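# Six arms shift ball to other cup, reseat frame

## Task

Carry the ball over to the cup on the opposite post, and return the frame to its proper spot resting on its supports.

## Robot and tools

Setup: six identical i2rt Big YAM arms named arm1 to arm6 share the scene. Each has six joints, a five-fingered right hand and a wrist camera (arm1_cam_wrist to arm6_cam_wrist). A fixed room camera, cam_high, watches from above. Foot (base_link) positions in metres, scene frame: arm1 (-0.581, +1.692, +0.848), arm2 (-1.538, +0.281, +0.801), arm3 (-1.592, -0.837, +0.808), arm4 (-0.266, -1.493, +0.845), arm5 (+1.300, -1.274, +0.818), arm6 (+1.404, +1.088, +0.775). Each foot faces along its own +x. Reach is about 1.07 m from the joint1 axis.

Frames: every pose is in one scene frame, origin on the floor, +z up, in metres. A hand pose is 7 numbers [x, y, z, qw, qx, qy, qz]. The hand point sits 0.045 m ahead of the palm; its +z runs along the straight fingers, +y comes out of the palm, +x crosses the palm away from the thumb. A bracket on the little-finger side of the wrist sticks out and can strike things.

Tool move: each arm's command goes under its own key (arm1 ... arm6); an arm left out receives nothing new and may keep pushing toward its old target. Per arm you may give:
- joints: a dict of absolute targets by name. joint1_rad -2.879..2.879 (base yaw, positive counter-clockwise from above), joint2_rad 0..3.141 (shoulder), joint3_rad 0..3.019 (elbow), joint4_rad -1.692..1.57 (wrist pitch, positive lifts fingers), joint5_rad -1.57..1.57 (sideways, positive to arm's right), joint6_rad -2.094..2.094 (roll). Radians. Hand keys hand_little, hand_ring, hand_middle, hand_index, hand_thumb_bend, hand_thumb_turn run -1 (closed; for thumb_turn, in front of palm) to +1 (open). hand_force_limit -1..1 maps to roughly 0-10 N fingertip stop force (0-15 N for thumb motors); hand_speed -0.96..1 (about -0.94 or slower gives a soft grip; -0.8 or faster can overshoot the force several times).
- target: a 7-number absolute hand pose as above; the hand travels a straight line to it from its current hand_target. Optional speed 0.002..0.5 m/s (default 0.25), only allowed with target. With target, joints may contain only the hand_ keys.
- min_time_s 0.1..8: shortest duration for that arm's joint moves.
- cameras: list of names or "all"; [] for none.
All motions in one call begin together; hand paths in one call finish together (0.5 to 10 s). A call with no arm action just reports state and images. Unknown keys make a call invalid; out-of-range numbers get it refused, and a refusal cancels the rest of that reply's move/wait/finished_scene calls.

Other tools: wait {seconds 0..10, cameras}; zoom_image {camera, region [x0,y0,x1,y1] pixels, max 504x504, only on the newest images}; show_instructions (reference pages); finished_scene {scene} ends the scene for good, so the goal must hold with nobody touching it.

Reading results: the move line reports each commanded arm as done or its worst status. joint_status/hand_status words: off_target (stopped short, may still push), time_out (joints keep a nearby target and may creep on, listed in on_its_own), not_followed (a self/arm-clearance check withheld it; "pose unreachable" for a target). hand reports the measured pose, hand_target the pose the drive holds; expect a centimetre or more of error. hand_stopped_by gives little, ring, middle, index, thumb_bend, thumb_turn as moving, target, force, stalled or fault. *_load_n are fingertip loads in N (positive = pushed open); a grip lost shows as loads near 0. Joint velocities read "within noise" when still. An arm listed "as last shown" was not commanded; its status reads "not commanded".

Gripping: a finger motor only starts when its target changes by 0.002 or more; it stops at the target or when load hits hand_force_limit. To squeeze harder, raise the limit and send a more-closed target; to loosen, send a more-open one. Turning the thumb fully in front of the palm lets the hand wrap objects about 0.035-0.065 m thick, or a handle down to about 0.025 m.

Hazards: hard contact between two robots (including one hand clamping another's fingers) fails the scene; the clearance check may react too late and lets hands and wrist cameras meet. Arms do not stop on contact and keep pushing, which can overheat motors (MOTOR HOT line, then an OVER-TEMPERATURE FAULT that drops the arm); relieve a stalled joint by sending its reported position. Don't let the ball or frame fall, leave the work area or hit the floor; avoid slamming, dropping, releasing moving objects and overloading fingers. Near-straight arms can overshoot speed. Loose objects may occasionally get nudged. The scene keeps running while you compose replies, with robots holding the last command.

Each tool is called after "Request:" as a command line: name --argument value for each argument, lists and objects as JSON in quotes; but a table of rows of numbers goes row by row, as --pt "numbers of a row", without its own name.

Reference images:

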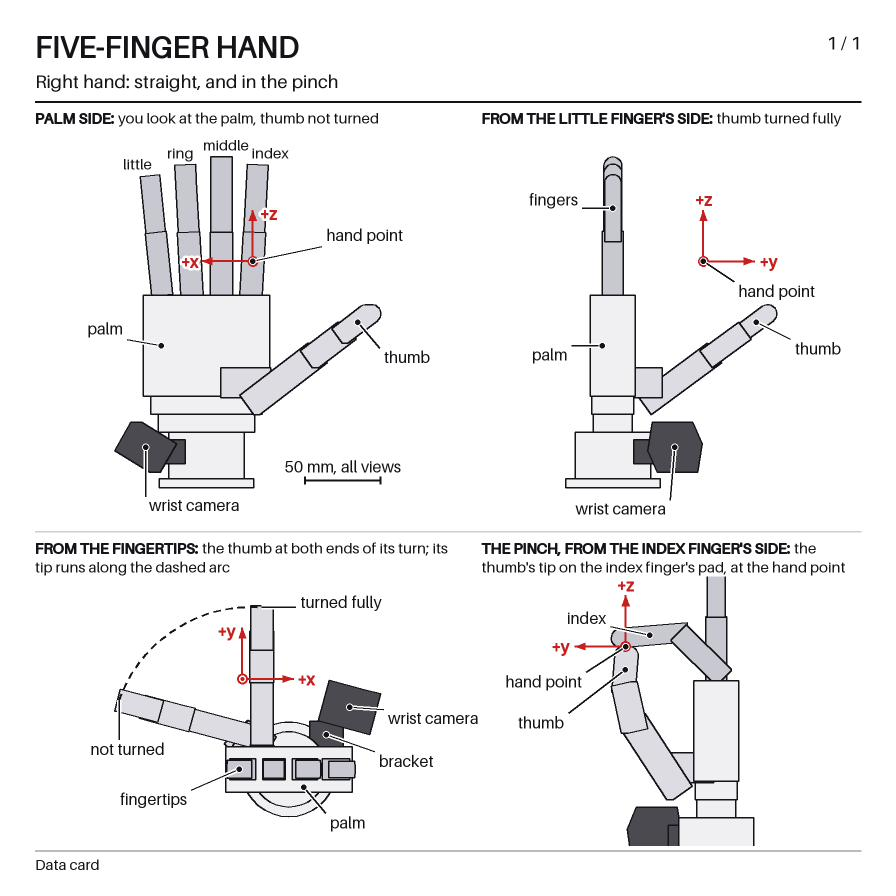

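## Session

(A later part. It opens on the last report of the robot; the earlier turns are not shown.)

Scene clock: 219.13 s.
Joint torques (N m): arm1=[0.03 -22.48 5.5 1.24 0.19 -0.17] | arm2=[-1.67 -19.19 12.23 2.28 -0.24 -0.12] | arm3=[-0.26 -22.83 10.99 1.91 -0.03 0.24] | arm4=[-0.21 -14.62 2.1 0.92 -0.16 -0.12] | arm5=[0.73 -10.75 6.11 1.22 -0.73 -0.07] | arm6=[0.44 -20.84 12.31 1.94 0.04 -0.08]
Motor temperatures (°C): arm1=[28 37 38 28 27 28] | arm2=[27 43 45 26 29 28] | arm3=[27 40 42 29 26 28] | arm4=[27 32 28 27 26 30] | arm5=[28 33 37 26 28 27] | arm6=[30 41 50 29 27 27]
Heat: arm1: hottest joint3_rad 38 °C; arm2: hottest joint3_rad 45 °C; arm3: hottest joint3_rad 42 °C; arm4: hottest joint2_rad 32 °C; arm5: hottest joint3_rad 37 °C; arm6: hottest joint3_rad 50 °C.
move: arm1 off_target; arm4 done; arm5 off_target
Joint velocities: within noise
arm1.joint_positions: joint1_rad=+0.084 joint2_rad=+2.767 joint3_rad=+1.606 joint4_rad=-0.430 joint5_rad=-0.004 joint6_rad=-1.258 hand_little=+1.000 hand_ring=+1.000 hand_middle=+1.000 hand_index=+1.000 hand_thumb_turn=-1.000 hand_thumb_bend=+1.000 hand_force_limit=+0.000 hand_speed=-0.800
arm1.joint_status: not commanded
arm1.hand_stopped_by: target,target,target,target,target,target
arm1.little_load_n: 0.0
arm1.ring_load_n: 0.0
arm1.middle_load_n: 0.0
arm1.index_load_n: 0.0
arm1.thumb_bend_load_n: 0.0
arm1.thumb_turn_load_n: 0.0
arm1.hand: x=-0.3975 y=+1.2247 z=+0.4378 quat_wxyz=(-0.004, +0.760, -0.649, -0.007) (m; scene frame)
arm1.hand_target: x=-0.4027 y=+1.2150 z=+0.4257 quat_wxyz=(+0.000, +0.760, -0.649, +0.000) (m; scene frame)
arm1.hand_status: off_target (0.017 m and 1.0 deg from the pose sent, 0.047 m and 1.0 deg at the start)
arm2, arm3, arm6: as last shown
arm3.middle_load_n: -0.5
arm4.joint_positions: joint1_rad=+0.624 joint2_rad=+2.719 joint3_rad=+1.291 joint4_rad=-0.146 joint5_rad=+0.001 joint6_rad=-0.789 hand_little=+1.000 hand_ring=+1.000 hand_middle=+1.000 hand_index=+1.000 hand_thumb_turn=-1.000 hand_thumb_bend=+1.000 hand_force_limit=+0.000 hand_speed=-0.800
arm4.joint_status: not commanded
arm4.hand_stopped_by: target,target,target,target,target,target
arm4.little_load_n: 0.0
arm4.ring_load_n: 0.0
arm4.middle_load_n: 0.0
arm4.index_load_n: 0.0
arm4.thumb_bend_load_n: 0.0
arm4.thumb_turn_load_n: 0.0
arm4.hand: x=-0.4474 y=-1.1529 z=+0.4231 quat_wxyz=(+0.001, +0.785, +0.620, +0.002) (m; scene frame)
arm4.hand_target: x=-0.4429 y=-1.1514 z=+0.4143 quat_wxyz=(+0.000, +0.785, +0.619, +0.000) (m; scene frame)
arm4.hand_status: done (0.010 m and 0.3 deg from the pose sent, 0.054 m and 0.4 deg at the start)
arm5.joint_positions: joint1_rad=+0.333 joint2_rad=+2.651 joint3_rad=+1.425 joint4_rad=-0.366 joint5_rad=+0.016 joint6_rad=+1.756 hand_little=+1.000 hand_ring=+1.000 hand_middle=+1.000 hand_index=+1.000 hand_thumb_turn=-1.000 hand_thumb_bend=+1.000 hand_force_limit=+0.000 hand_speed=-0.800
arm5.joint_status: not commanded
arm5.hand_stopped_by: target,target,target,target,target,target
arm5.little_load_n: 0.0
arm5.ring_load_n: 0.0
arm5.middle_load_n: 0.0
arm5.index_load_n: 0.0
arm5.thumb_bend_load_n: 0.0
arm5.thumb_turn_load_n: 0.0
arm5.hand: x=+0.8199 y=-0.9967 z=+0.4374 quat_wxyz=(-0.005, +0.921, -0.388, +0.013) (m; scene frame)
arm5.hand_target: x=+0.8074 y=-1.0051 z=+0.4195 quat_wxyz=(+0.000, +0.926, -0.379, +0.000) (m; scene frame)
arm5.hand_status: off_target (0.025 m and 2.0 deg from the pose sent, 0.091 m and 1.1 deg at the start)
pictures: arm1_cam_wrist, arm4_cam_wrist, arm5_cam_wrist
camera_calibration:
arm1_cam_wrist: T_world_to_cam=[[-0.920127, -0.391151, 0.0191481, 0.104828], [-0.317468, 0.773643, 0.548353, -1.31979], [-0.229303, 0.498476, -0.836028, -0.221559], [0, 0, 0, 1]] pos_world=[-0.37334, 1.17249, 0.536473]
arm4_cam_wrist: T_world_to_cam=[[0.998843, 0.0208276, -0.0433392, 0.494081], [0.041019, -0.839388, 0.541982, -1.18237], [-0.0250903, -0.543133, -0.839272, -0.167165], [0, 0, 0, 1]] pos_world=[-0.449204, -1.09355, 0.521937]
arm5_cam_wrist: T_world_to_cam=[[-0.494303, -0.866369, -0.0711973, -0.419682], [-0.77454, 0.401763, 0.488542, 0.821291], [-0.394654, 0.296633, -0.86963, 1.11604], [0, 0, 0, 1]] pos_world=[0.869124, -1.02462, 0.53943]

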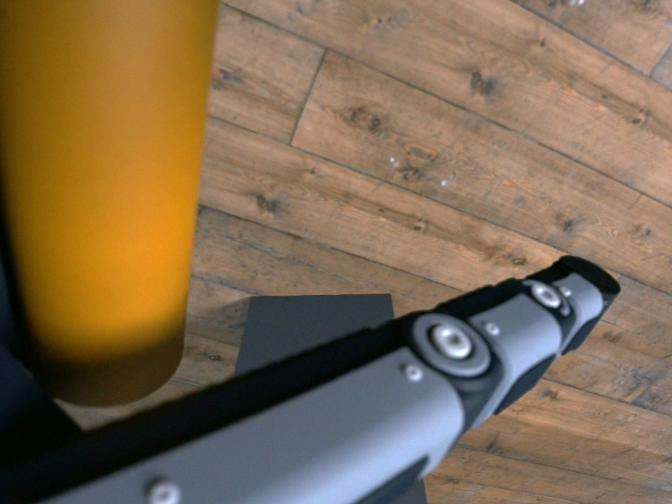

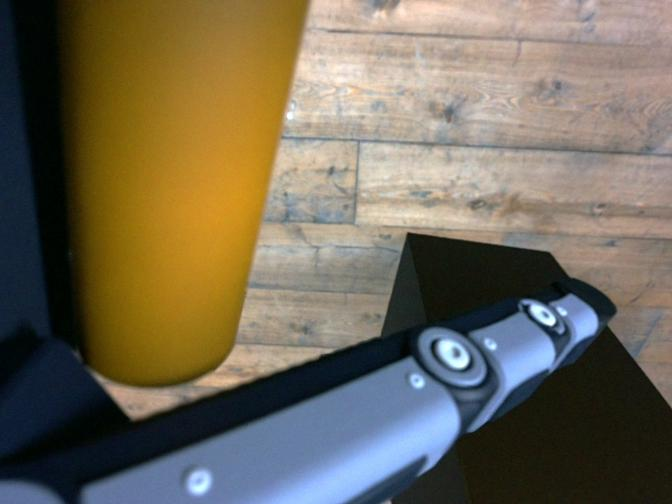

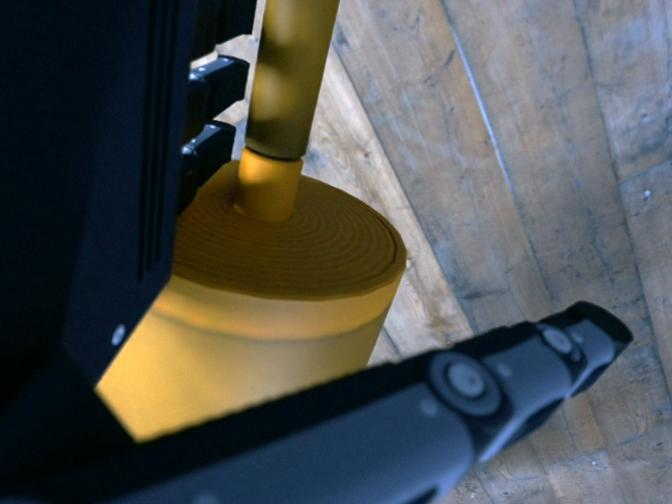

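Request:
move --arm5 '{"target": [0.812, -1.004, 0.50, 0, 0.9255, -0.3786, 0], "speed": 0.04}' --cameras '["all"]'

Scene clock: 243.53 s.
Joint torques (N m): arm1=[0.15 -23.59 5.09 1.02 0.14 -0.17] | arm2=[-1.67 -19.14 12.21 2.19 -0.25 -0.11] | arm3=[-0.32 -22.95 10.96 1.87 0.01 0.25] | arm4=[-0.15 -14.86 1.88 0.85 -0.07 -0.14] | arm5=[-0.32 -15.33 3.26 -0.34 -0.02 -0.12] | arm6=[-0.56 -21.19 12.44 2.24 0.04 -0.12]
Motor temperatures (°C): arm1=[28 36 38 28 27 28] | arm2=[27 43 45 26 29 28] | arm3=[27 40 42 29 26 28] | arm4=[27 32 27 27 26 30] | arm5=[28 34 36 26 28 27] | arm6=[30 41 50 29 27 27]
Heat: arm1: hottest joint3_rad 38 °C; arm2: hottest joint3_rad 45 °C; arm3: hottest joint3_rad 42 °C; arm4: hottest joint2_rad 32 °C; arm5: hottest joint3_rad 36 °C; arm6: hottest joint3_rad 50 °C.
move: arm5 done
Joint velocities: within noise
arm1, arm2, arm3, arm4, arm6: as last shown
arm1.joint_positions: joint1_rad=+0.084 joint2_rad=+2.778 joint3_rad=+1.611 joint4_rad=-0.426 joint5_rad=-0.002 joint6_rad=-1.258 hand_little=+1.000 hand_ring=+1.000 hand_middle=+1.000 hand_index=+1.000 hand_thumb_turn=-1.000 hand_thumb_bend=+1.000 hand_force_limit=+0.000 hand_speed=-0.800
arm1.hand: x=-0.3987 y=+1.2264 z=+0.4328 quat_wxyz=(-0.004, +0.760, -0.649, -0.008) (m; scene frame)
arm1.hand_target: x=-0.4027 y=+1.2150 z=+0.4256 quat_wxyz=(+0.000, +0.760, -0.649, +0.000) (m; scene frame)
arm3.middle_load_n: 0.0
arm3.thumb_turn_load_n: 0.5
arm4.joint_positions: joint1_rad=+0.624 joint2_rad=+2.719 joint3_rad=+1.293 joint4_rad=-0.145 joint5_rad=-0.001 joint6_rad=-0.789 hand_little=+1.000 hand_ring=+1.000 hand_middle=+1.000 hand_index=+1.000 hand_thumb_turn=-1.000 hand_thumb_bend=+1.000 hand_force_limit=+0.000 hand_speed=-0.800
arm4.thumb_bend_load_n: -0.5
arm4.hand: x=-0.4484 y=-1.1518 z=+0.4230 quat_wxyz=(+0.000, +0.785, +0.620, +0.001) (m; scene frame)
arm4.hand_target: x=-0.4428 y=-1.1516 z=+0.4143 quat_wxyz=(+0.000, +0.785, +0.619, +0.000) (m; scene frame)
arm5.joint_positions: joint1_rad=+0.338 joint2_rad=+2.515 joint3_rad=+1.331 joint4_rad=-0.386 joint5_rad=+0.000 joint6_rad=+1.756 hand_little=+1.000 hand_ring=+1.000 hand_middle=+1.000 hand_index=+1.000 hand_thumb_turn=-1.000 hand_thumb_bend=+1.000 hand_force_limit=+0.000 hand_speed=-0.800
arm5.joint_status: not commanded
arm5.hand_stopped_by: target,target,target,target,target,target
arm5.little_load_n: 0.0
arm5.ring_load_n: 0.0
arm5.middle_load_n: 0.0
arm5.index_load_n: 0.0
arm5.thumb_bend_load_n: 0.0
arm5.thumb_turn_load_n: 0.0
arm5.hand: x=+0.8153 y=-1.0008 z=+0.4936 quat_wxyz=(+0.000, +0.922, -0.386, +0.000) (m; scene frame)
arm5.hand_target: x=+0.8120 y=-1.0040 z=+0.4998 quat_wxyz=(+0.000, +0.926, -0.379, +0.000) (m; scene frame)
arm5.hand_status: done (0.008 m and 0.9 deg from the pose sent, 0.064 m and 2.0 deg at the start)
pictures: arm1_cam_wrist, arm2_cam_wrist, arm3_cam_wrist, arm4_cam_wrist, arm5_cam_wrist, arm6_cam_wrist, cam_high
camera_calibration:
arm1_cam_wrist: T_world_to_cam=[[-0.920113, -0.391118, 0.0204671, 0.103989], [-0.316263, 0.772808, 0.550223, -1.31808], [-0.231019, 0.499795, -0.834767, -0.229687], [0, 0, 0, 1]] pos_world=[-0.37424, 1.17409, 0.531375]
arm2_cam_wrist: T_world_to_cam=[[-0.522929, -0.848574, 0.0804134, -0.0207545], [-0.220713, 0.0436801, -0.97436, 0.796816], [0.823305, -0.52727, -0.210133, 1.15403], [0, 0, 0, 1]] pos_world=[-0.785101, 0.556067, 1.02055]
arm3_cam_wrist: T_world_to_cam=[[0.623338, -0.781601, 0.0234482, 0.096673], [-0.220044, -0.204105, -0.953898, 0.659263], [0.750354, 0.589441, -0.299213, 1.27279], [0, 0, 0, 1]] pos_world=[-0.870236, -0.540116, 1.00744]
arm4_cam_wrist: T_world_to_cam=[[0.998723, 0.0209625, -0.04597, 0.496231], [0.0425211, -0.840153, 0.54068, -1.18106], [-0.0272878, -0.541944, -0.839971, -0.166022], [0, 0, 0, 1]] pos_world=[-0.449908, -1.09265, 0.521932]
arm5_cam_wrist: T_world_to_cam=[[-0.491621, -0.868893, -0.0577457, -0.43291], [-0.762871, 0.397758, 0.509722, 0.76794], [-0.419925, 0.294642, -0.858399, 1.17743], [0, 0, 0, 1]] pos_world=[0.867444, -1.02853, 0.59427]
arm6_cam_wrist: T_world_to_cam=[[-0.638846, 0.768824, 0.0280309, -0.0255206], [0.209411, 0.208836, -0.955267, 0.67086], [-0.740286, -0.604398, -0.294415, 1.23525], [0, 0, 0, 1]] pos_world=[0.757649, 0.626104, 1.00524]

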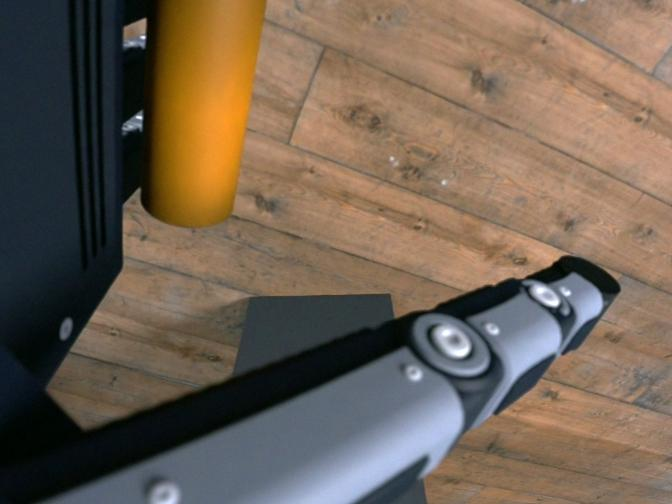

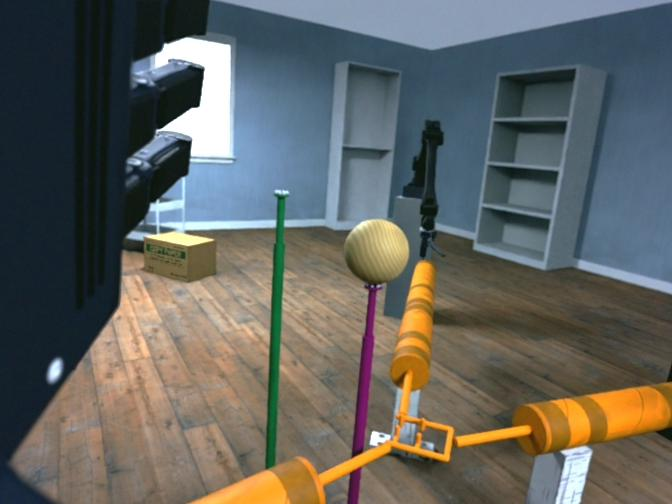

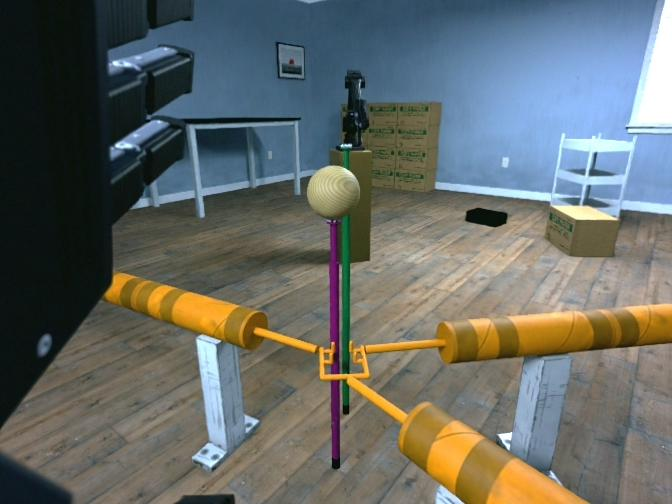

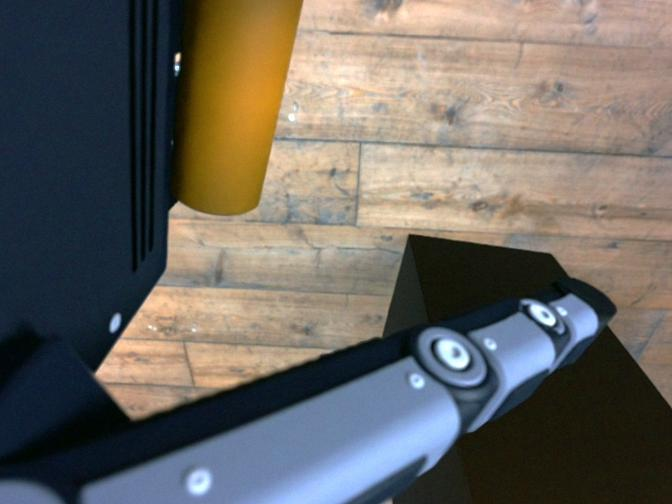

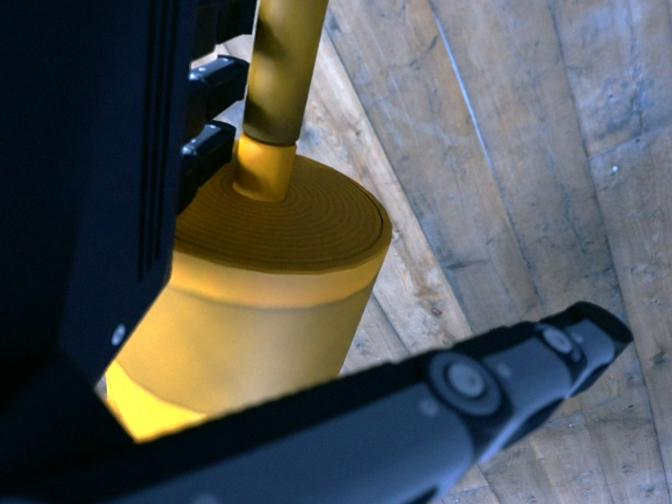

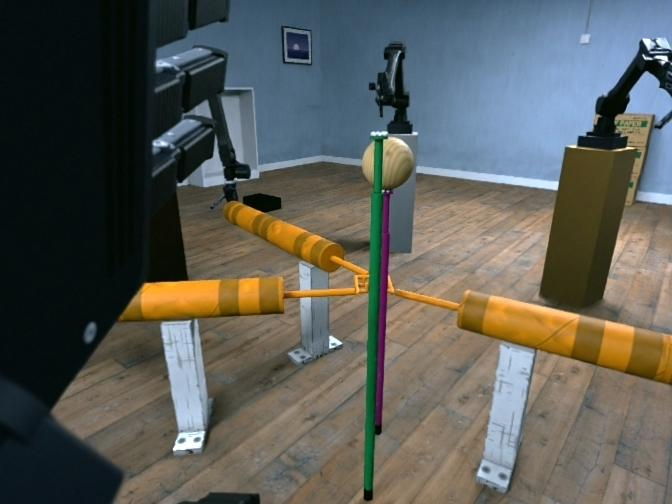

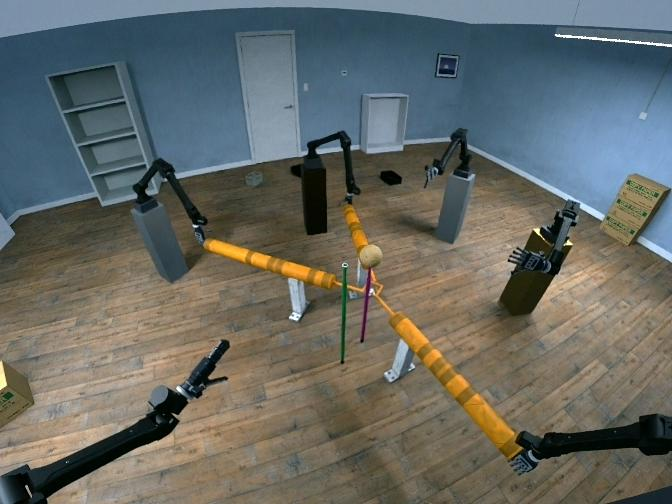

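Request:
move --arm5 '{"target": [0.811, -1.0095, 0.442, 0, 0.9288, -0.3705, 0], "speed": 0.06}' --cameras '["arm1_cam_wrist", "arm4_cam_wrist", "arm5_cam_wrist"]'

Scene clock: 265.67 s.
Joint torques (N m): arm1=[-0.03 -23.3 5.04 1.11 0.16 -0.17] | arm2=[-1.67 -19.31 12.23 2.22 -0.26 -0.13] | arm3=[0.56 -22.83 10.8 1.95 -0.02 0.15] | arm4=[-0.26 -14.97 1.85 0.85 -0.09 -0.12] | arm5=[0.21 -13.04 4.51 0.47 -0.02 -0.15] | arm6=[0.32 -20.54 12.38 2.09 0.05 -0.13]
Motor temperatures (°C): arm1=[28 35 37 28 27 28] | arm2=[27 44 45 26 29 28] | arm3=[27 41 42 29 26 28] | arm4=[27 32 27 27 26 30] | arm5=[28 35 36 26 28 27] | arm6=[30 41 50 29 27 27]
Heat: arm1: hottest joint3_rad 37 °C; arm2: hottest joint3_rad 45 °C; arm3: hottest joint3_rad 42 °C; arm4: hottest joint2_rad 32 °C; arm5: hottest joint3_rad 36 °C; arm6: hottest joint3_rad 50 °C.
move: arm5 off_target
Joint velocities: within noise
arm1, arm2, arm3, arm4, arm6: as last shown
arm1.little_load_n: 0.5
arm3.thumb_turn_load_n: 0.0
arm4.thumb_bend_load_n: 0.0
arm5.joint_positions: joint1_rad=+0.341 joint2_rad=+2.623 joint3_rad=+1.389 joint4_rad=-0.349 joint5_rad=+0.000 joint6_rad=+1.750 hand_little=+1.000 hand_ring=+1.000 hand_middle=+1.000 hand_index=+1.000 hand_thumb_turn=-1.000 hand_thumb_bend=+1.000 hand_force_limit=+0.000 hand_speed=-0.800
arm5.joint_status: not commanded
arm5.hand_stopped_by: target,target,target,target,target,target
arm5.little_load_n: 0.0
arm5.ring_load_n: 0.0
arm5.middle_load_n: 0.0
arm5.index_load_n: 0.0
arm5.thumb_bend_load_n: -0.5
arm5.thumb_turn_load_n: 0.0
arm5.hand: x=+0.8192 y=-1.0056 z=+0.4479 quat_wxyz=(+0.001, +0.924, -0.382, +0.006) (m; scene frame)
arm5.hand_target: x=+0.8112 y=-1.0096 z=+0.4423 quat_wxyz=(+0.000, +0.929, -0.371, +0.000) (m; scene frame)
arm5.hand_status: off_target (0.011 m and 1.6 deg from the pose sent, 0.053 m and 1.9 deg at the start)
arm6.little_load_n: -0.5
pictures: arm1_cam_wrist, arm4_cam_wrist, arm5_cam_wrist
camera_calibration:
arm1_cam_wrist: T_world_to_cam=[[-0.920113, -0.391118, 0.0204671, 0.103989], [-0.316263, 0.772808, 0.550223, -1.31808], [-0.231019, 0.499795, -0.834767, -0.229687], [0, 0, 0, 1]] pos_world=[-0.37424, 1.17409, 0.531375]
arm4_cam_wrist: T_world_to_cam=[[0.998723, 0.0209625, -0.04597, 0.496231], [0.0425211, -0.840153, 0.54068, -1.18106], [-0.0272878, -0.541944, -0.839971, -0.166022], [0, 0, 0, 1]] pos_world=[-0.449908, -1.09265, 0.521932]
arm5_cam_wrist: T_world_to_cam=[[-0.483287, -0.873639, -0.056465, -0.450032], [-0.771763, 0.394706, 0.498587, 0.805306], [-0.413298, 0.284538, -0.864999, 1.12853], [0, 0, 0, 1]] pos_world=[0.87043, -1.03213, 0.549251]

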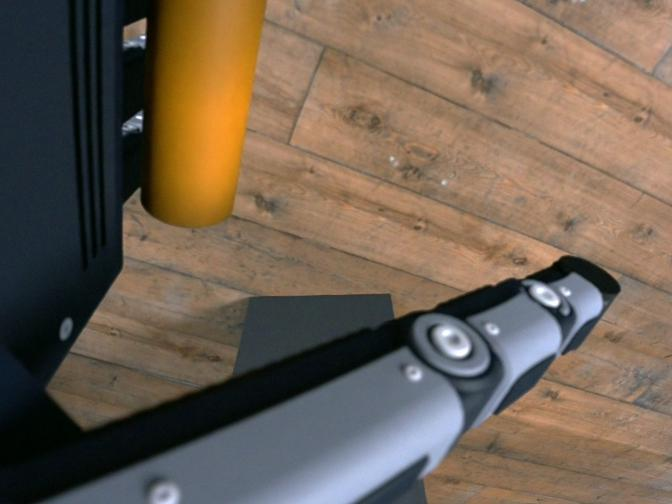

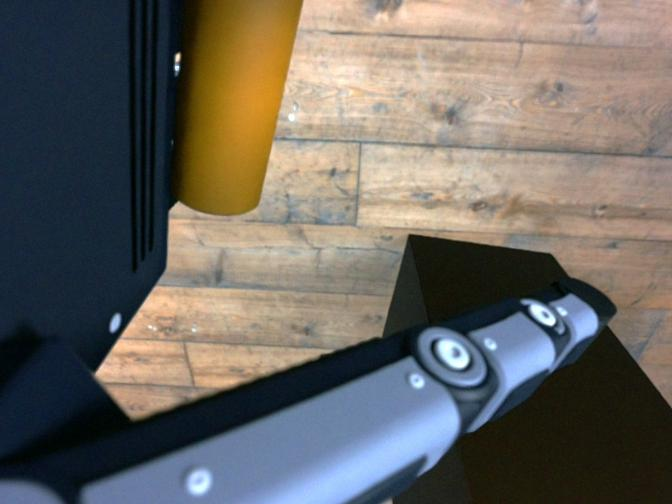

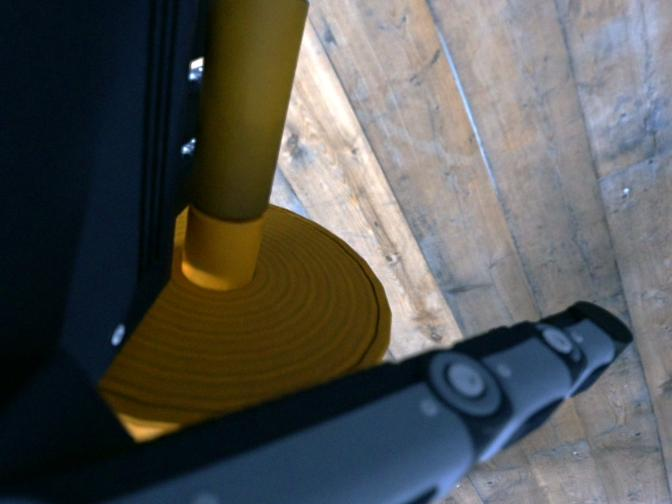

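Request:
move --arm1 '{"joints": {"hand_little": -0.9, "hand_ring": -0.9, "hand_middle": -0.9, "hand_index": -0.9, "hand_force_limit": -0.4, "hand_speed": -0.88}}' --arm5 '{"joints": {"hand_little": -0.9, "hand_ring": -0.9, "hand_middle": -0.9, "hand_index": -0.9, "hand_force_limit": -0.4, "hand_speed": -0.88}}' --arm4 '{"joints": {"hand_little": -0.9, "hand_ring": -0.9, "hand_middle": -0.9, "hand_index": -0.9, "hand_force_limit": -0.4, "hand_speed": -0.88}}' --cameras '["arm1_cam_wrist", "arm4_cam_wrist", "arm5_cam_wrist", "arm3_cam_wrist"]'

Request:
move --arm1 '{"joints": {"hand_thumb_bend": -1, "hand_speed": -0.8}}' --arm5 '{"joints": {"hand_thumb_bend": -1, "hand_speed": -0.8}}' --arm4 '{"joints": {"hand_thumb_bend": -1, "hand_speed": -0.8}}'

Scene clock: 289.93 s.
Joint torques (N m): arm1=[0.38 -24.59 4.18 0.53 0.16 -0.11] | arm2=[-1.73 -19.19 12.3 2.19 -0.25 -0.11] | arm3=[-0.03 -23.24 10.93 2.06 -0.02 0.23] | arm4=[-0.38 -15.79 1.43 0.61 0.31 -0.12] | arm5=[0.21 -14.45 4.29 0.21 -0.44 -0.13] | arm6=[-0.09 -21.19 12.57 2.29 0.04 -0.11]
Motor temperatures (°C): arm1=[28 35 37 28 27 28] | arm2=[27 44 46 26 29 28] | arm3=[27 41 42 29 26 28] | arm4=[27 32 27 27 26 30] | arm5=[28 35 35 26 28 27] | arm6=[30 41 51 29 27 27]
Heat: arm1: hottest joint3_rad 37 °C; arm2: hottest joint3_rad 46 °C; arm3: hottest joint3_rad 42 °C; arm4: hottest joint2_rad 32 °C; arm5: hottest joint2_rad 35 °C; arm6: hottest joint3_rad 51 °C.
move: arm1 done; arm4 done; arm5 off_target
Joint velocities: within noise
arm1.joint_positions: joint1_rad=+0.081 joint2_rad=+2.792 joint3_rad=+1.622 joint4_rad=-0.410 joint5_rad=-0.003 joint6_rad=-1.265 hand_little=-0.900 hand_ring=-0.900 hand_middle=-0.900 hand_index=-0.900 hand_thumb_turn=-1.000 hand_thumb_bend=+1.000 hand_force_limit=-0.400 hand_speed=-0.880
arm1.joint_status: all done
arm1.hand_stopped_by: target,target,target,target,target,target
arm1.little_load_n: 0.0
arm1.ring_load_n: 1.0
arm1.middle_load_n: 0.5
arm1.index_load_n: 0.0
arm1.thumb_bend_load_n: 0.0
arm1.thumb_turn_load_n: 0.0
arm1.hand: x=-0.3980 y=+1.2221 z=+0.4267 quat_wxyz=(-0.002, +0.762, -0.648, -0.002) (m; scene frame)
arm1.hand_target: x=-0.4028 y=+1.2150 z=+0.4256 quat_wxyz=(+0.000, +0.760, -0.649, +0.000) (m; scene frame)
arm1.hand_status: not commanded
arm2, arm3, arm6: as last shown
arm2.little_load_n: -0.5
arm2.index_load_n: -0.5
arm4.joint_positions: joint1_rad=+0.623 joint2_rad=+2.734 joint3_rad=+1.298 joint4_rad=-0.140 joint5_rad=-0.011 joint6_rad=-0.789 hand_little=-0.900 hand_ring=-0.900 hand_middle=-0.900 hand_index=-0.900 hand_thumb_turn=-1.000 hand_thumb_bend=+1.000 hand_force_limit=-0.400 hand_speed=-0.880
arm4.joint_status: all done
arm4.hand_stopped_by: target,target,target,target,target,target
arm4.little_load_n: 1.0
arm4.ring_load_n: 0.0
arm4.middle_load_n: 0.5
arm4.index_load_n: 0.0
arm4.thumb_bend_load_n: 0.0
arm4.thumb_turn_load_n: 0.0
arm4.hand: x=-0.4478 y=-1.1560 z=+0.4171 quat_wxyz=(+0.001, +0.785, +0.619, -0.004) (m; scene frame)
arm4.hand_target: x=-0.4428 y=-1.1514 z=+0.4143 quat_wxyz=(+0.000, +0.785, +0.619, +0.000) (m; scene frame)
arm4.hand_status: not commanded
arm5.joint_positions: joint1_rad=+0.341 joint2_rad=+2.641 joint3_rad=+1.389 joint4_rad=-0.342 joint5_rad=+0.009 joint6_rad=+1.747 hand_little=-0.900 hand_ring=-0.526 hand_middle=-0.900 hand_index=-0.900 hand_thumb_turn=-1.000 hand_thumb_bend=+1.000 hand_force_limit=-0.400 hand_speed=-0.880
arm5.joint_status: hand_ring off_target (ended at -0.526, target -0.900); the others done
arm5.hand_stopped_by: target,force,target,target,target,target
arm5.little_load_n: 0.0
arm5.ring_load_n: 0.0
arm5.middle_load_n: 2.0
arm5.index_load_n: 0.5
arm5.thumb_bend_load_n: 0.0
arm5.thumb_turn_load_n: 0.0
arm5.hand: x=+0.8263 y=-1.0087 z=+0.4381 quat_wxyz=(-0.002, +0.925, -0.381, +0.013) (m; scene frame)
arm5.hand_target: x=+0.8112 y=-1.0097 z=+0.4423 quat_wxyz=(+0.000, +0.929, -0.370, +0.000) (m; scene frame)
arm5.hand_status: not commanded
arm6.little_load_n: 0.0
pictures: arm1_cam_wrist, arm3_cam_wrist, arm4_cam_wrist, arm5_cam_wrist
camera_calibration:
arm1_cam_wrist: T_world_to_cam=[[-0.918593, -0.394744, 0.01908, 0.108653], [-0.323251, 0.778247, 0.538369, -1.31547], [-0.227367, 0.488374, -0.842493, -0.213849], [0, 0, 0, 1]] pos_world=[-0.374042, 1.17109, 0.52597]
arm3_cam_wrist: T_world_to_cam=[[0.623338, -0.781601, 0.0234482, 0.096673], [-0.220044, -0.204105, -0.953898, 0.659263], [0.750354, 0.589441, -0.299213, 1.27279], [0, 0, 0, 1]] pos_world=[-0.870236, -0.540116, 1.00744]
arm4_cam_wrist: T_world_to_cam=[[0.998424, 0.0197054, -0.0525453, 0.496692], [0.0453302, -0.835165, 0.548128, -1.17746], [-0.0330829, -0.549646, -0.834742, -0.186851], [0, 0, 0, 1]] pos_world=[-0.448717, -1.09586, 0.515523]
arm5_cam_wrist: T_world_to_cam=[[-0.479661, -0.875117, -0.0640002, -0.450925], [-0.7801, 0.391914, 0.487696, 0.825764], [-0.401708, 0.283855, -0.870665, 1.11606], [0, 0, 0, 1]] pos_world=[0.876216, -1.03504, 0.54013]

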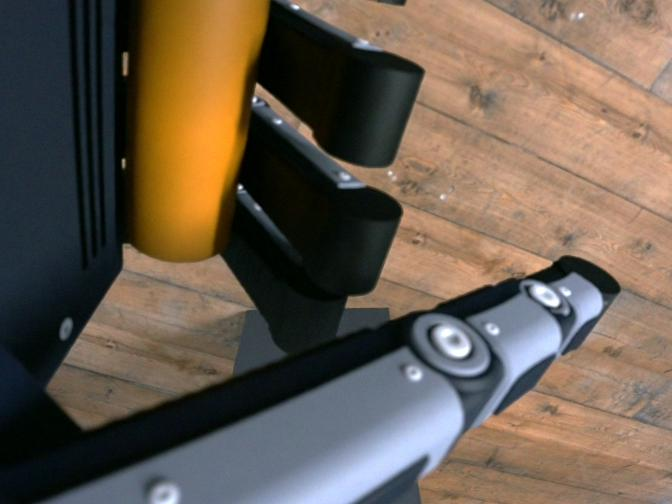

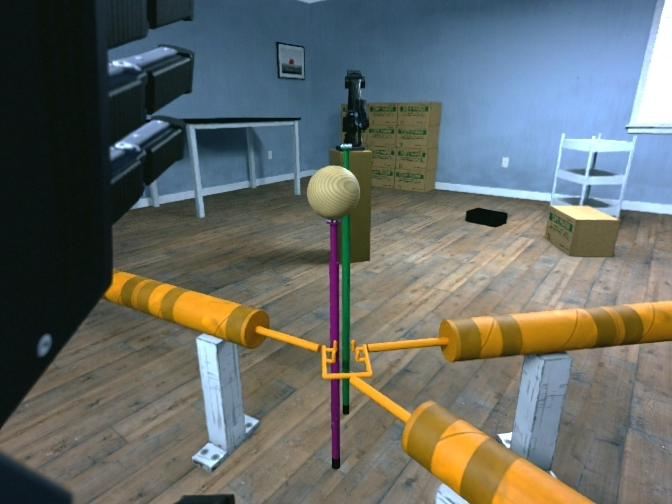

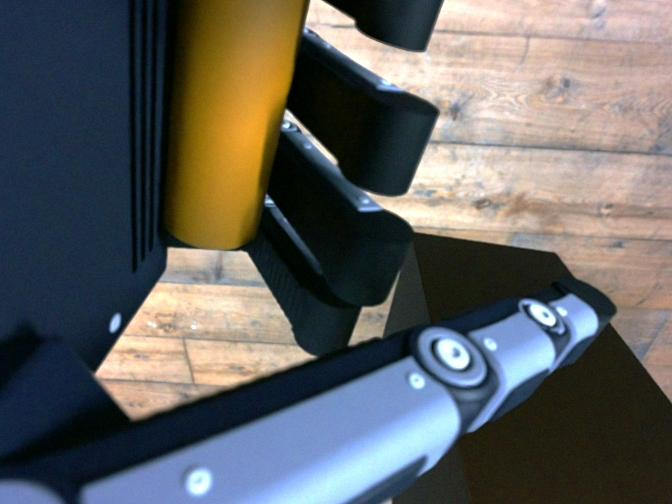

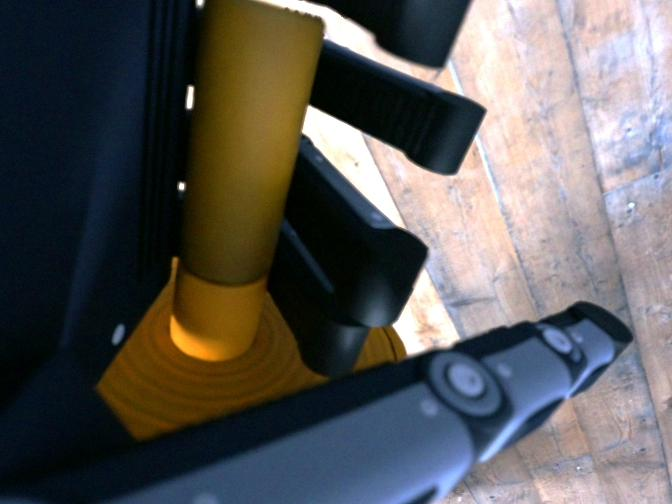

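Scene clock: 297.17 s.
Joint torques (N m): arm1=[0.26 -24.64 4.16 0.57 0.16 -0.09] | arm2=[-1.79 -19.19 12.16 2.24 -0.23 -0.12] | arm3=[-0.38 -23.12 11.07 1.99 0 0.19] | arm4=[-0.38 -15.91 1.47 0.62 0.31 -0.12] | arm5=[0.21 -14.45 4.3 0.21 -0.44 -0.13] | arm6=[-0.38 -21.42 12.53 2.13 -0.01 -0.08]
Motor temperatures (°C): arm1=[28 35 37 27 27 28] | arm2=[27 44 46 26 29 28] | arm3=[27 41 43 29 26 28] | arm4=[27 32 27 27 27 30] | arm5=[28 35 35 26 28 27] | arm6=[30 41 51 29 27 27]
Heat: arm1: hottest joint3_rad 37 °C; arm2: hottest joint3_rad 46 °C; arm3: hottest joint3_rad 43 °C; arm4: hottest joint2_rad 32 °C; arm5: hottest joint2_rad 35 °C; arm6: hottest joint3_rad 51 °C.
move: arm1 off_target; arm4 off_target; arm5 off_target
Joint velocities: within noise
arm1.joint_positions: joint1_rad=+0.081 joint2_rad=+2.792 joint3_rad=+1.622 joint4_rad=-0.410 joint5_rad=-0.003 joint6_rad=-1.265 hand_little=-0.900 hand_ring=-0.900 hand_middle=-0.900 hand_index=-0.900 hand_thumb_turn=-1.000 hand_thumb_bend=+0.509 hand_force_limit=-0.400 hand_speed=-0.800
arm1.joint_status: hand_thumb_bend off_target (ended at +0.509, target -1.000); the others done
arm1.hand_stopped_by: target,target,target,target,force,target
arm1.little_load_n: 0.0
arm1.ring_load_n: 1.0
arm1.middle_load_n: 0.0
arm1.index_load_n: 0.0
arm1.thumb_bend_load_n: 4.5
arm1.thumb_turn_load_n: 1.0
arm1.hand: x=-0.3980 y=+1.2221 z=+0.4267 quat_wxyz=(-0.002, +0.762, -0.648, -0.002) (m; scene frame)
arm1.hand_target: x=-0.4028 y=+1.2150 z=+0.4256 quat_wxyz=(+0.000, +0.760, -0.649, +0.000) (m; scene frame)
arm1.hand_status: not commanded
arm2, arm3, arm6: as last shown
arm2.little_load_n: 0.0
arm2.index_load_n: 0.0
arm4.joint_positions: joint1_rad=+0.623 joint2_rad=+2.734 joint3_rad=+1.298 joint4_rad=-0.140 joint5_rad=-0.011 joint6_rad=-0.789 hand_little=-0.900 hand_ring=-0.900 hand_middle=-0.900 hand_index=-0.900 hand_thumb_turn=-1.000 hand_thumb_bend=+0.500 hand_force_limit=-0.400 hand_speed=-0.800
arm4.joint_status: hand_thumb_bend off_target (ended at +0.500, target -1.000); the others done
arm4.hand_stopped_by: target,target,target,target,force,target
arm4.little_load_n: 1.0
arm4.ring_load_n: 0.5
arm4.middle_load_n: -1.0
arm4.index_load_n: 0.0
arm4.thumb_bend_load_n: 5.5
arm4.thumb_turn_load_n: 1.5
arm4.hand: x=-0.4478 y=-1.1560 z=+0.4171 quat_wxyz=(+0.001, +0.785, +0.619, -0.004) (m; scene frame)
arm4.hand_target: x=-0.4428 y=-1.1514 z=+0.4143 quat_wxyz=(+0.000, +0.785, +0.619, +0.000) (m; scene frame)
arm4.hand_status: not commanded
arm5.joint_positions: joint1_rad=+0.341 joint2_rad=+2.641 joint3_rad=+1.389 joint4_rad=-0.342 joint5_rad=+0.009 joint6_rad=+1.747 hand_little=-0.900 hand_ring=-0.526 hand_middle=-0.900 hand_index=-0.900 hand_thumb_turn=-1.000 hand_thumb_bend=+0.517 hand_force_limit=-0.400 hand_speed=-0.800
arm5.joint_status: hand_thumb_bend off_target (ended at +0.517, target -1.000); the others done
arm5.hand_stopped_by: target,force,target,target,force,target
arm5.little_load_n: 0.0
arm5.ring_load_n: 0.0
arm5.middle_load_n: 1.0
arm5.index_load_n: 0.5
arm5.thumb_bend_load_n: 5.0
arm5.thumb_turn_load_n: 1.0
arm5.hand: x=+0.8263 y=-1.0087 z=+0.4381 quat_wxyz=(-0.002, +0.925, -0.381, +0.013) (m; scene frame)
arm5.hand_target: x=+0.8112 y=-1.0097 z=+0.4423 quat_wxyz=(+0.000, +0.929, -0.370, +0.000) (m; scene frame)
arm5.hand_status: not commanded
arm6.thumb_bend_load_n: 0.5
pictures: none

Request:
move --arm1 '{"target": [-0.417, 1.2406, 0.7027, 0, 0.7604, -0.6494, 0], "speed": 0.08}' --arm4 '{"target": [-0.4738, -1.1225, 0.6841, 0, 0.7853, 0.6191, 0], "speed": 0.08}' --arm5 '{"target": [0.7963, -0.9792, 0.7001, 0, 0.9255, -0.3786, 0], "speed": 0.08}' --cameras '["all"]'

Request:
zoom_image --camera "arm2_cam_wrist" --region '[300, 200, 500, 400]'

Request:
zoom_image --camera "arm3_cam_wrist" --region '[250, 150, 430, 330]'

Scene clock: 327.00 s.
Joint torques (N m): arm1=[0.26 -25.29 4.23 -0.1 0.2 -0.06] | arm2=[-1.55 -18.9 12.21 2.26 -0.25 -0.11] | arm3=[0.85 -23.06 11.04 2.06 0.02 0.25] | arm4=[1.2 -18.96 4.85 -0.34 0.34 0.04] | arm5=[-1.26 -16.5 7.84 -0.57 -0.49 -0.17] | arm6=[-0.5 -21.6 12.4 2.17 0.04 -0.06]
Motor temperatures (°C): arm1=[28 35 36 27 27 28] | arm2=[27 44 46 26 29 28] | arm3=[27 41 43 29 26 28] | arm4=[27 33 27 27 27 30] | arm5=[28 35 35 26 28 27] | arm6=[30 42 51 29 27 27]
Heat: arm1: hottest joint3_rad 36 °C; arm2: hottest joint3_rad 46 °C; arm3: hottest joint3_rad 43 °C; arm4: hottest joint2_rad 33 °C; arm5: hottest joint2_rad 35 °C; arm6: hottest joint3_rad 51 °C.
move: arm1 off_target; arm4 off_target; arm5 off_target
Joint velocities: within noise
arm1.joint_positions: joint1_rad=+0.078 joint2_rad=+2.169 joint3_rad=+1.261 joint4_rad=-0.676 joint5_rad=-0.004 joint6_rad=-1.271 hand_little=-0.900 hand_ring=-0.900 hand_middle=-0.900 hand_index=-0.900 hand_thumb_turn=-1.000 hand_thumb_bend=+0.509 hand_force_limit=-0.400 hand_speed=-0.800
arm1.joint_status: not commanded
arm1.hand_stopped_by: target,target,target,target,force,target
arm1.little_load_n: 0.5
arm1.ring_load_n: 0.5
arm1.middle_load_n: 0.0
arm1.index_load_n: 0.5
arm1.thumb_bend_load_n: 4.5
arm1.thumb_turn_load_n: 1.0
arm1.hand: x=-0.4111 y=+1.2446 z=+0.6859 quat_wxyz=(-0.003, +0.763, -0.647, -0.004) (m; scene frame)
arm1.hand_target: x=-0.4170 y=+1.2407 z=+0.7022 quat_wxyz=(+0.000, +0.760, -0.650, +0.000) (m; scene frame)
arm1.hand_status: off_target (0.018 m and 0.7 deg from the pose sent, 0.277 m and 0.4 deg at the start)
arm2.joint_positions: joint1_rad=+0.730 joint2_rad=+2.522 joint3_rad=+2.117 joint4_rad=+0.900 joint5_rad=+0.940 joint6_rad=-1.792 hand_little=+1.000 hand_ring=+1.000 hand_middle=+1.000 hand_index=+1.000 hand_thumb_turn=+1.000 hand_thumb_bend=+1.000 hand_force_limit=+0.000 hand_speed=-0.800
arm2.joint_status: not commanded
arm2.hand_stopped_by: target,target,target,target,target,target
arm2.little_load_n: 0.0
arm2.ring_load_n: 0.0
arm2.middle_load_n: 0.0
arm2.index_load_n: 0.0
arm2.thumb_bend_load_n: 0.0
arm2.thumb_turn_load_n: 0.0
arm2.hand: x=-0.6938 y=+0.4965 z=+0.9918 quat_wxyz=(+0.128, +0.566, -0.213, +0.786) (m; scene frame)
arm2.hand_target: x=-0.6873 y=+0.4885 z=+1.0100 quat_wxyz=(+0.124, +0.548, -0.228, +0.795) (m; scene frame)
arm2.hand_status: not commanded
arm3.joint_positions: joint1_rad=-0.098 joint2_rad=+2.247 joint3_rad=+1.570 joint4_rad=+0.913 joint5_rad=-0.249 joint6_rad=-1.271 hand_little=+1.000 hand_ring=+1.000 hand_middle=+1.000 hand_index=+1.000 hand_thumb_turn=+1.000 hand_thumb_bend=+1.000 hand_force_limit=+0.000 hand_speed=-0.800
arm3.joint_status: not commanded
arm3.hand_stopped_by: target,target,target,target,target,target
arm3.little_load_n: 0.0
arm3.ring_load_n: 0.0
arm3.middle_load_n: 0.0
arm3.index_load_n: 0.0
arm3.thumb_bend_load_n: 0.0
arm3.thumb_turn_load_n: -0.5
arm3.hand: x=-0.7842 y=-0.4719 z=+0.9745 quat_wxyz=(-0.349, +0.605, +0.134, +0.703) (m; scene frame)
arm3.hand_target: x=-0.7736 y=-0.4732 z=+1.0102 quat_wxyz=(-0.356, +0.579, +0.129, +0.722) (m; scene frame)
arm3.hand_status: not commanded
arm4.joint_positions: joint1_rad=+0.628 joint2_rad=+2.144 joint3_rad=+1.126 joint4_rad=-0.585 joint5_rad=-0.012 joint6_rad=-0.785 hand_little=-0.900 hand_ring=-0.900 hand_middle=-0.900 hand_index=-0.900 hand_thumb_turn=-1.000 hand_thumb_bend=+0.500 hand_force_limit=-0.400 hand_speed=-0.800
arm4.joint_status: not commanded
arm4.hand_stopped_by: target,target,target,target,force,target
arm4.little_load_n: 0.0
arm4.ring_load_n: 0.0
arm4.middle_load_n: -0.5
arm4.index_load_n: 0.0
arm4.thumb_bend_load_n: 5.5
arm4.thumb_turn_load_n: 1.5
arm4.hand: x=-0.4660 y=-1.1319 z=+0.6661 quat_wxyz=(+0.015, +0.785, +0.620, -0.006) (m; scene frame)
arm4.hand_target: x=-0.4736 y=-1.1229 z=+0.6836 quat_wxyz=(+0.000, +0.785, +0.619, +0.000) (m; scene frame)
arm4.hand_status: off_target (0.022 m and 1.8 deg from the pose sent, 0.270 m and 0.5 deg at the start)
arm5.joint_positions: joint1_rad=+0.328 joint2_rad=+2.140 joint3_rad=+1.284 joint4_rad=-0.761 joint5_rad=+0.011 joint6_rad=+1.740 hand_little=-0.900 hand_ring=-0.526 hand_middle=-0.900 hand_index=-0.900 hand_thumb_turn=-1.000 hand_thumb_bend=+0.517 hand_force_limit=-0.400 hand_speed=-0.800
arm5.joint_status: not commanded
arm5.hand_stopped_by: target,force,target,target,force,target
arm5.little_load_n: 0.0
arm5.ring_load_n: 0.0
arm5.middle_load_n: 1.0
arm5.index_load_n: 0.0
arm5.thumb_bend_load_n: 5.0
arm5.thumb_turn_load_n: 1.0
arm5.hand: x=+0.8125 y=-0.9905 z=+0.6722 quat_wxyz=(+0.000, +0.924, -0.383, +0.024) (m; scene frame)
arm5.hand_target: x=+0.7969 y=-0.9794 z=+0.7000 quat_wxyz=(+0.000, +0.926, -0.379, +0.000) (m; scene frame)
arm5.hand_status: off_target (0.034 m and 2.8 deg from the pose sent, 0.265 m and 1.5 deg at the start)
arm6.joint_positions: joint1_rad=-0.260 joint2_rad=+2.224 joint3_rad=+1.662 joint4_rad=+0.811 joint5_rad=+0.037 joint6_rad=-1.335 hand_little=+1.000 hand_ring=+1.000 hand_middle=+1.000 hand_index=+1.000 hand_thumb_turn=+1.000 hand_thumb_bend=+1.000 hand_force_limit=+0.000 hand_speed=-0.800
arm6.joint_status: not commanded
arm6.hand_stopped_by: target,target,target,target,target,target
arm6.little_load_n: 0.0
arm6.ring_load_n: 0.0
arm6.middle_load_n: 0.0
arm6.index_load_n: 0.0
arm6.thumb_bend_load_n: 0.0
arm6.thumb_turn_load_n: 0.0
arm6.hand: x=+0.6697 y=+0.5626 z=+0.9742 quat_wxyz=(+0.709, +0.124, -0.606, +0.339) (m; scene frame)
arm6.hand_target: x=+0.6565 y=+0.5695 z=+1.0098 quat_wxyz=(+0.730, +0.115, -0.582, +0.339) (m; scene frame)
arm6.hand_status: not commanded
pictures: arm1_cam_wrist, arm2_cam_wrist, arm3_cam_wrist, arm4_cam_wrist, arm5_cam_wrist, arm6_cam_wrist, cam_high
camera_calibration:
arm1_cam_wrist: T_world_to_cam=[[-0.917528, -0.397239, 0.0185236, 0.104503], [-0.324585, 0.774999, 0.542238, -1.47592], [-0.229754, 0.491506, -0.840021, -0.0159448], [0, 0, 0, 1]] pos_world=[-0.386841, 1.19319, 0.784971]
arm2_cam_wrist: T_world_to_cam=[[-0.522929, -0.848574, 0.0804134, -0.0207545], [-0.220713, 0.0436801, -0.97436, 0.796816], [0.823305, -0.52727, -0.210133, 1.15403], [0, 0, 0, 1]] pos_world=[-0.785101, 0.556067, 1.02055]
arm3_cam_wrist: T_world_to_cam=[[0.623338, -0.781601, 0.0234482, 0.096673], [-0.220044, -0.204105, -0.953898, 0.659263], [0.750354, 0.589441, -0.299213, 1.27279], [0, 0, 0, 1]] pos_world=[-0.870236, -0.540116, 1.00744]
arm4_cam_wrist: T_world_to_cam=[[0.99902, 0.0193004, -0.0398219, 0.51877], [0.0385136, -0.822399, 0.567606, -1.29471], [-0.0217945, -0.568584, -0.822336, 0.00913075], [0, 0, 0, 1]] pos_world=[-0.468198, -1.06959, 0.763053]
arm5_cam_wrist: T_world_to_cam=[[-0.483075, -0.873319, -0.0628759, -0.422824], [-0.787048, 0.401644, 0.468228, 0.722109], [-0.383659, 0.275676, -0.881368, 1.29366], [0, 0, 0, 1]] pos_world=[0.860404, -1.01592, 0.775495]
arm6_cam_wrist: T_world_to_cam=[[-0.638846, 0.768824, 0.0280309, -0.0255206], [0.209411, 0.208836, -0.955267, 0.67086], [-0.740286, -0.604398, -0.294415, 1.23525], [0, 0, 0, 1]] pos_world=[0.757649, 0.626104, 1.00524]

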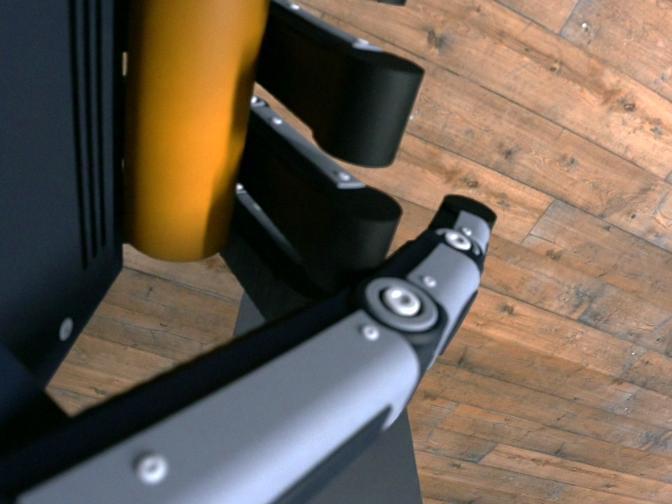

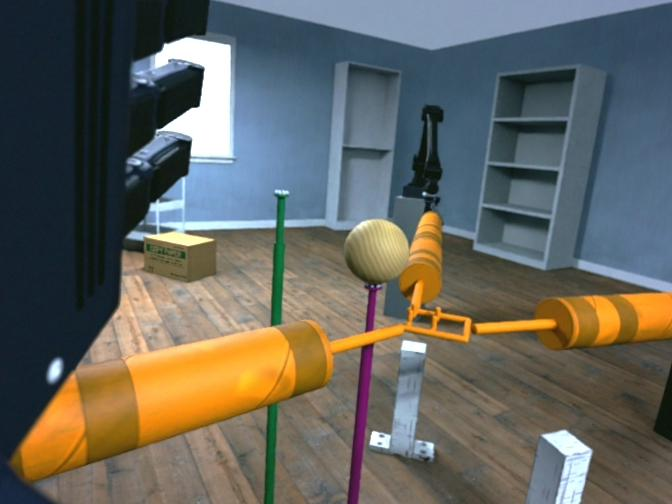

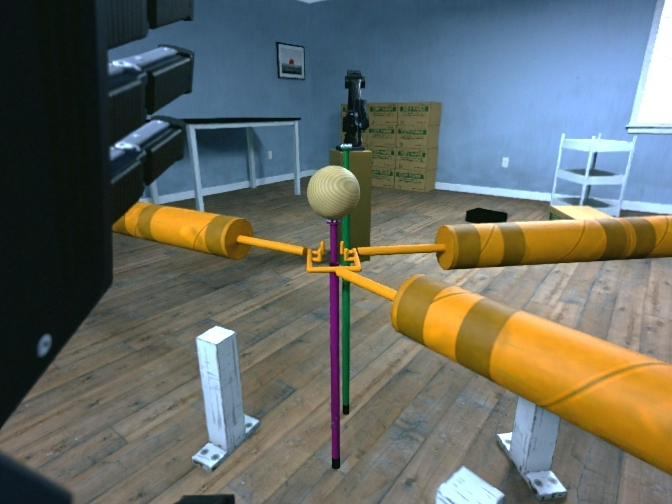

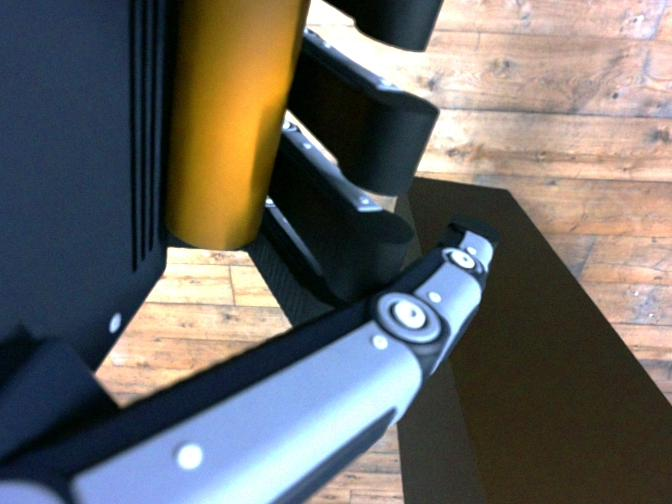

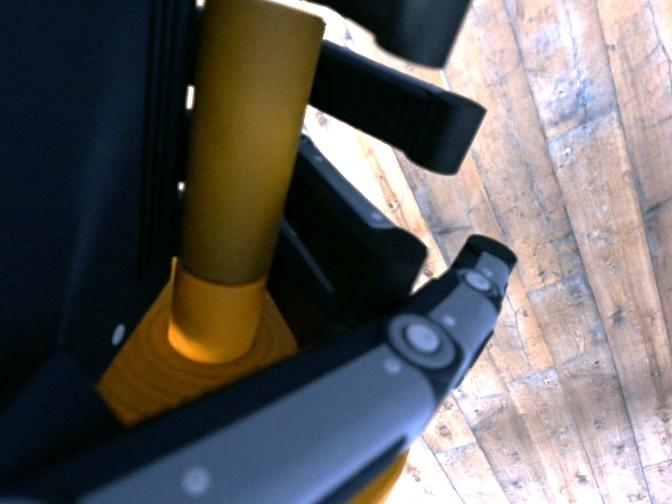

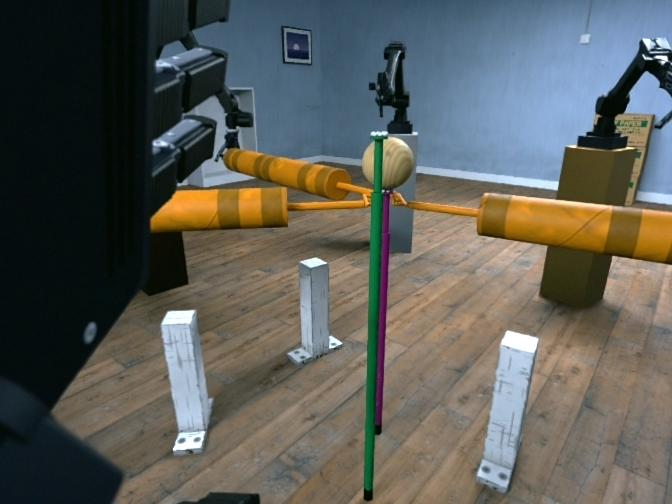

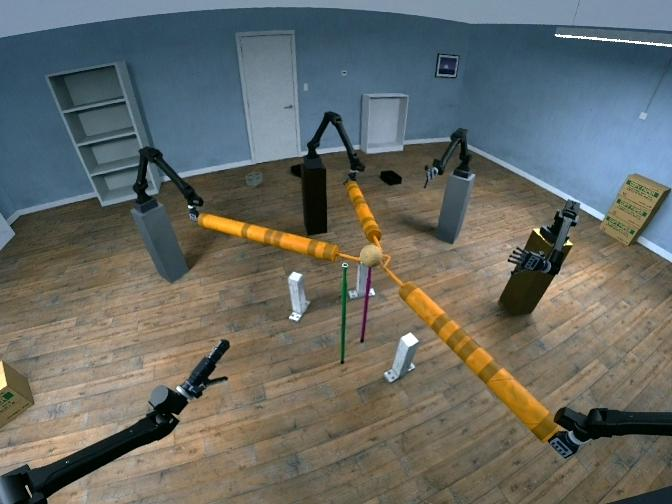

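Scaled by 2.520 from the camera's 672x504 image, which has a finer 960x720 frame.

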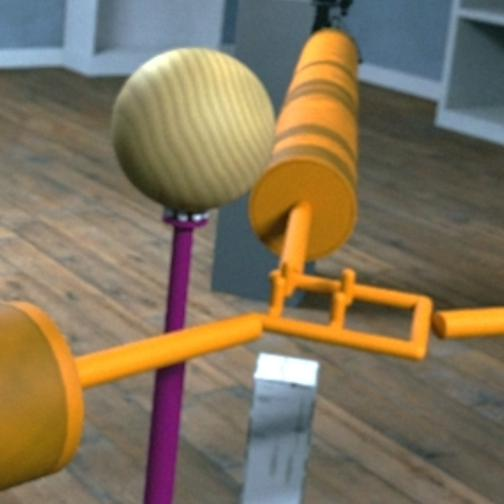

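Scaled by 2.800 from the camera's 672x504 image, which has a finer 960x720 frame.

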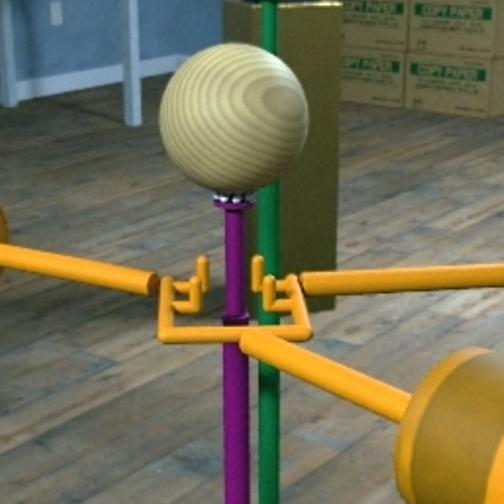

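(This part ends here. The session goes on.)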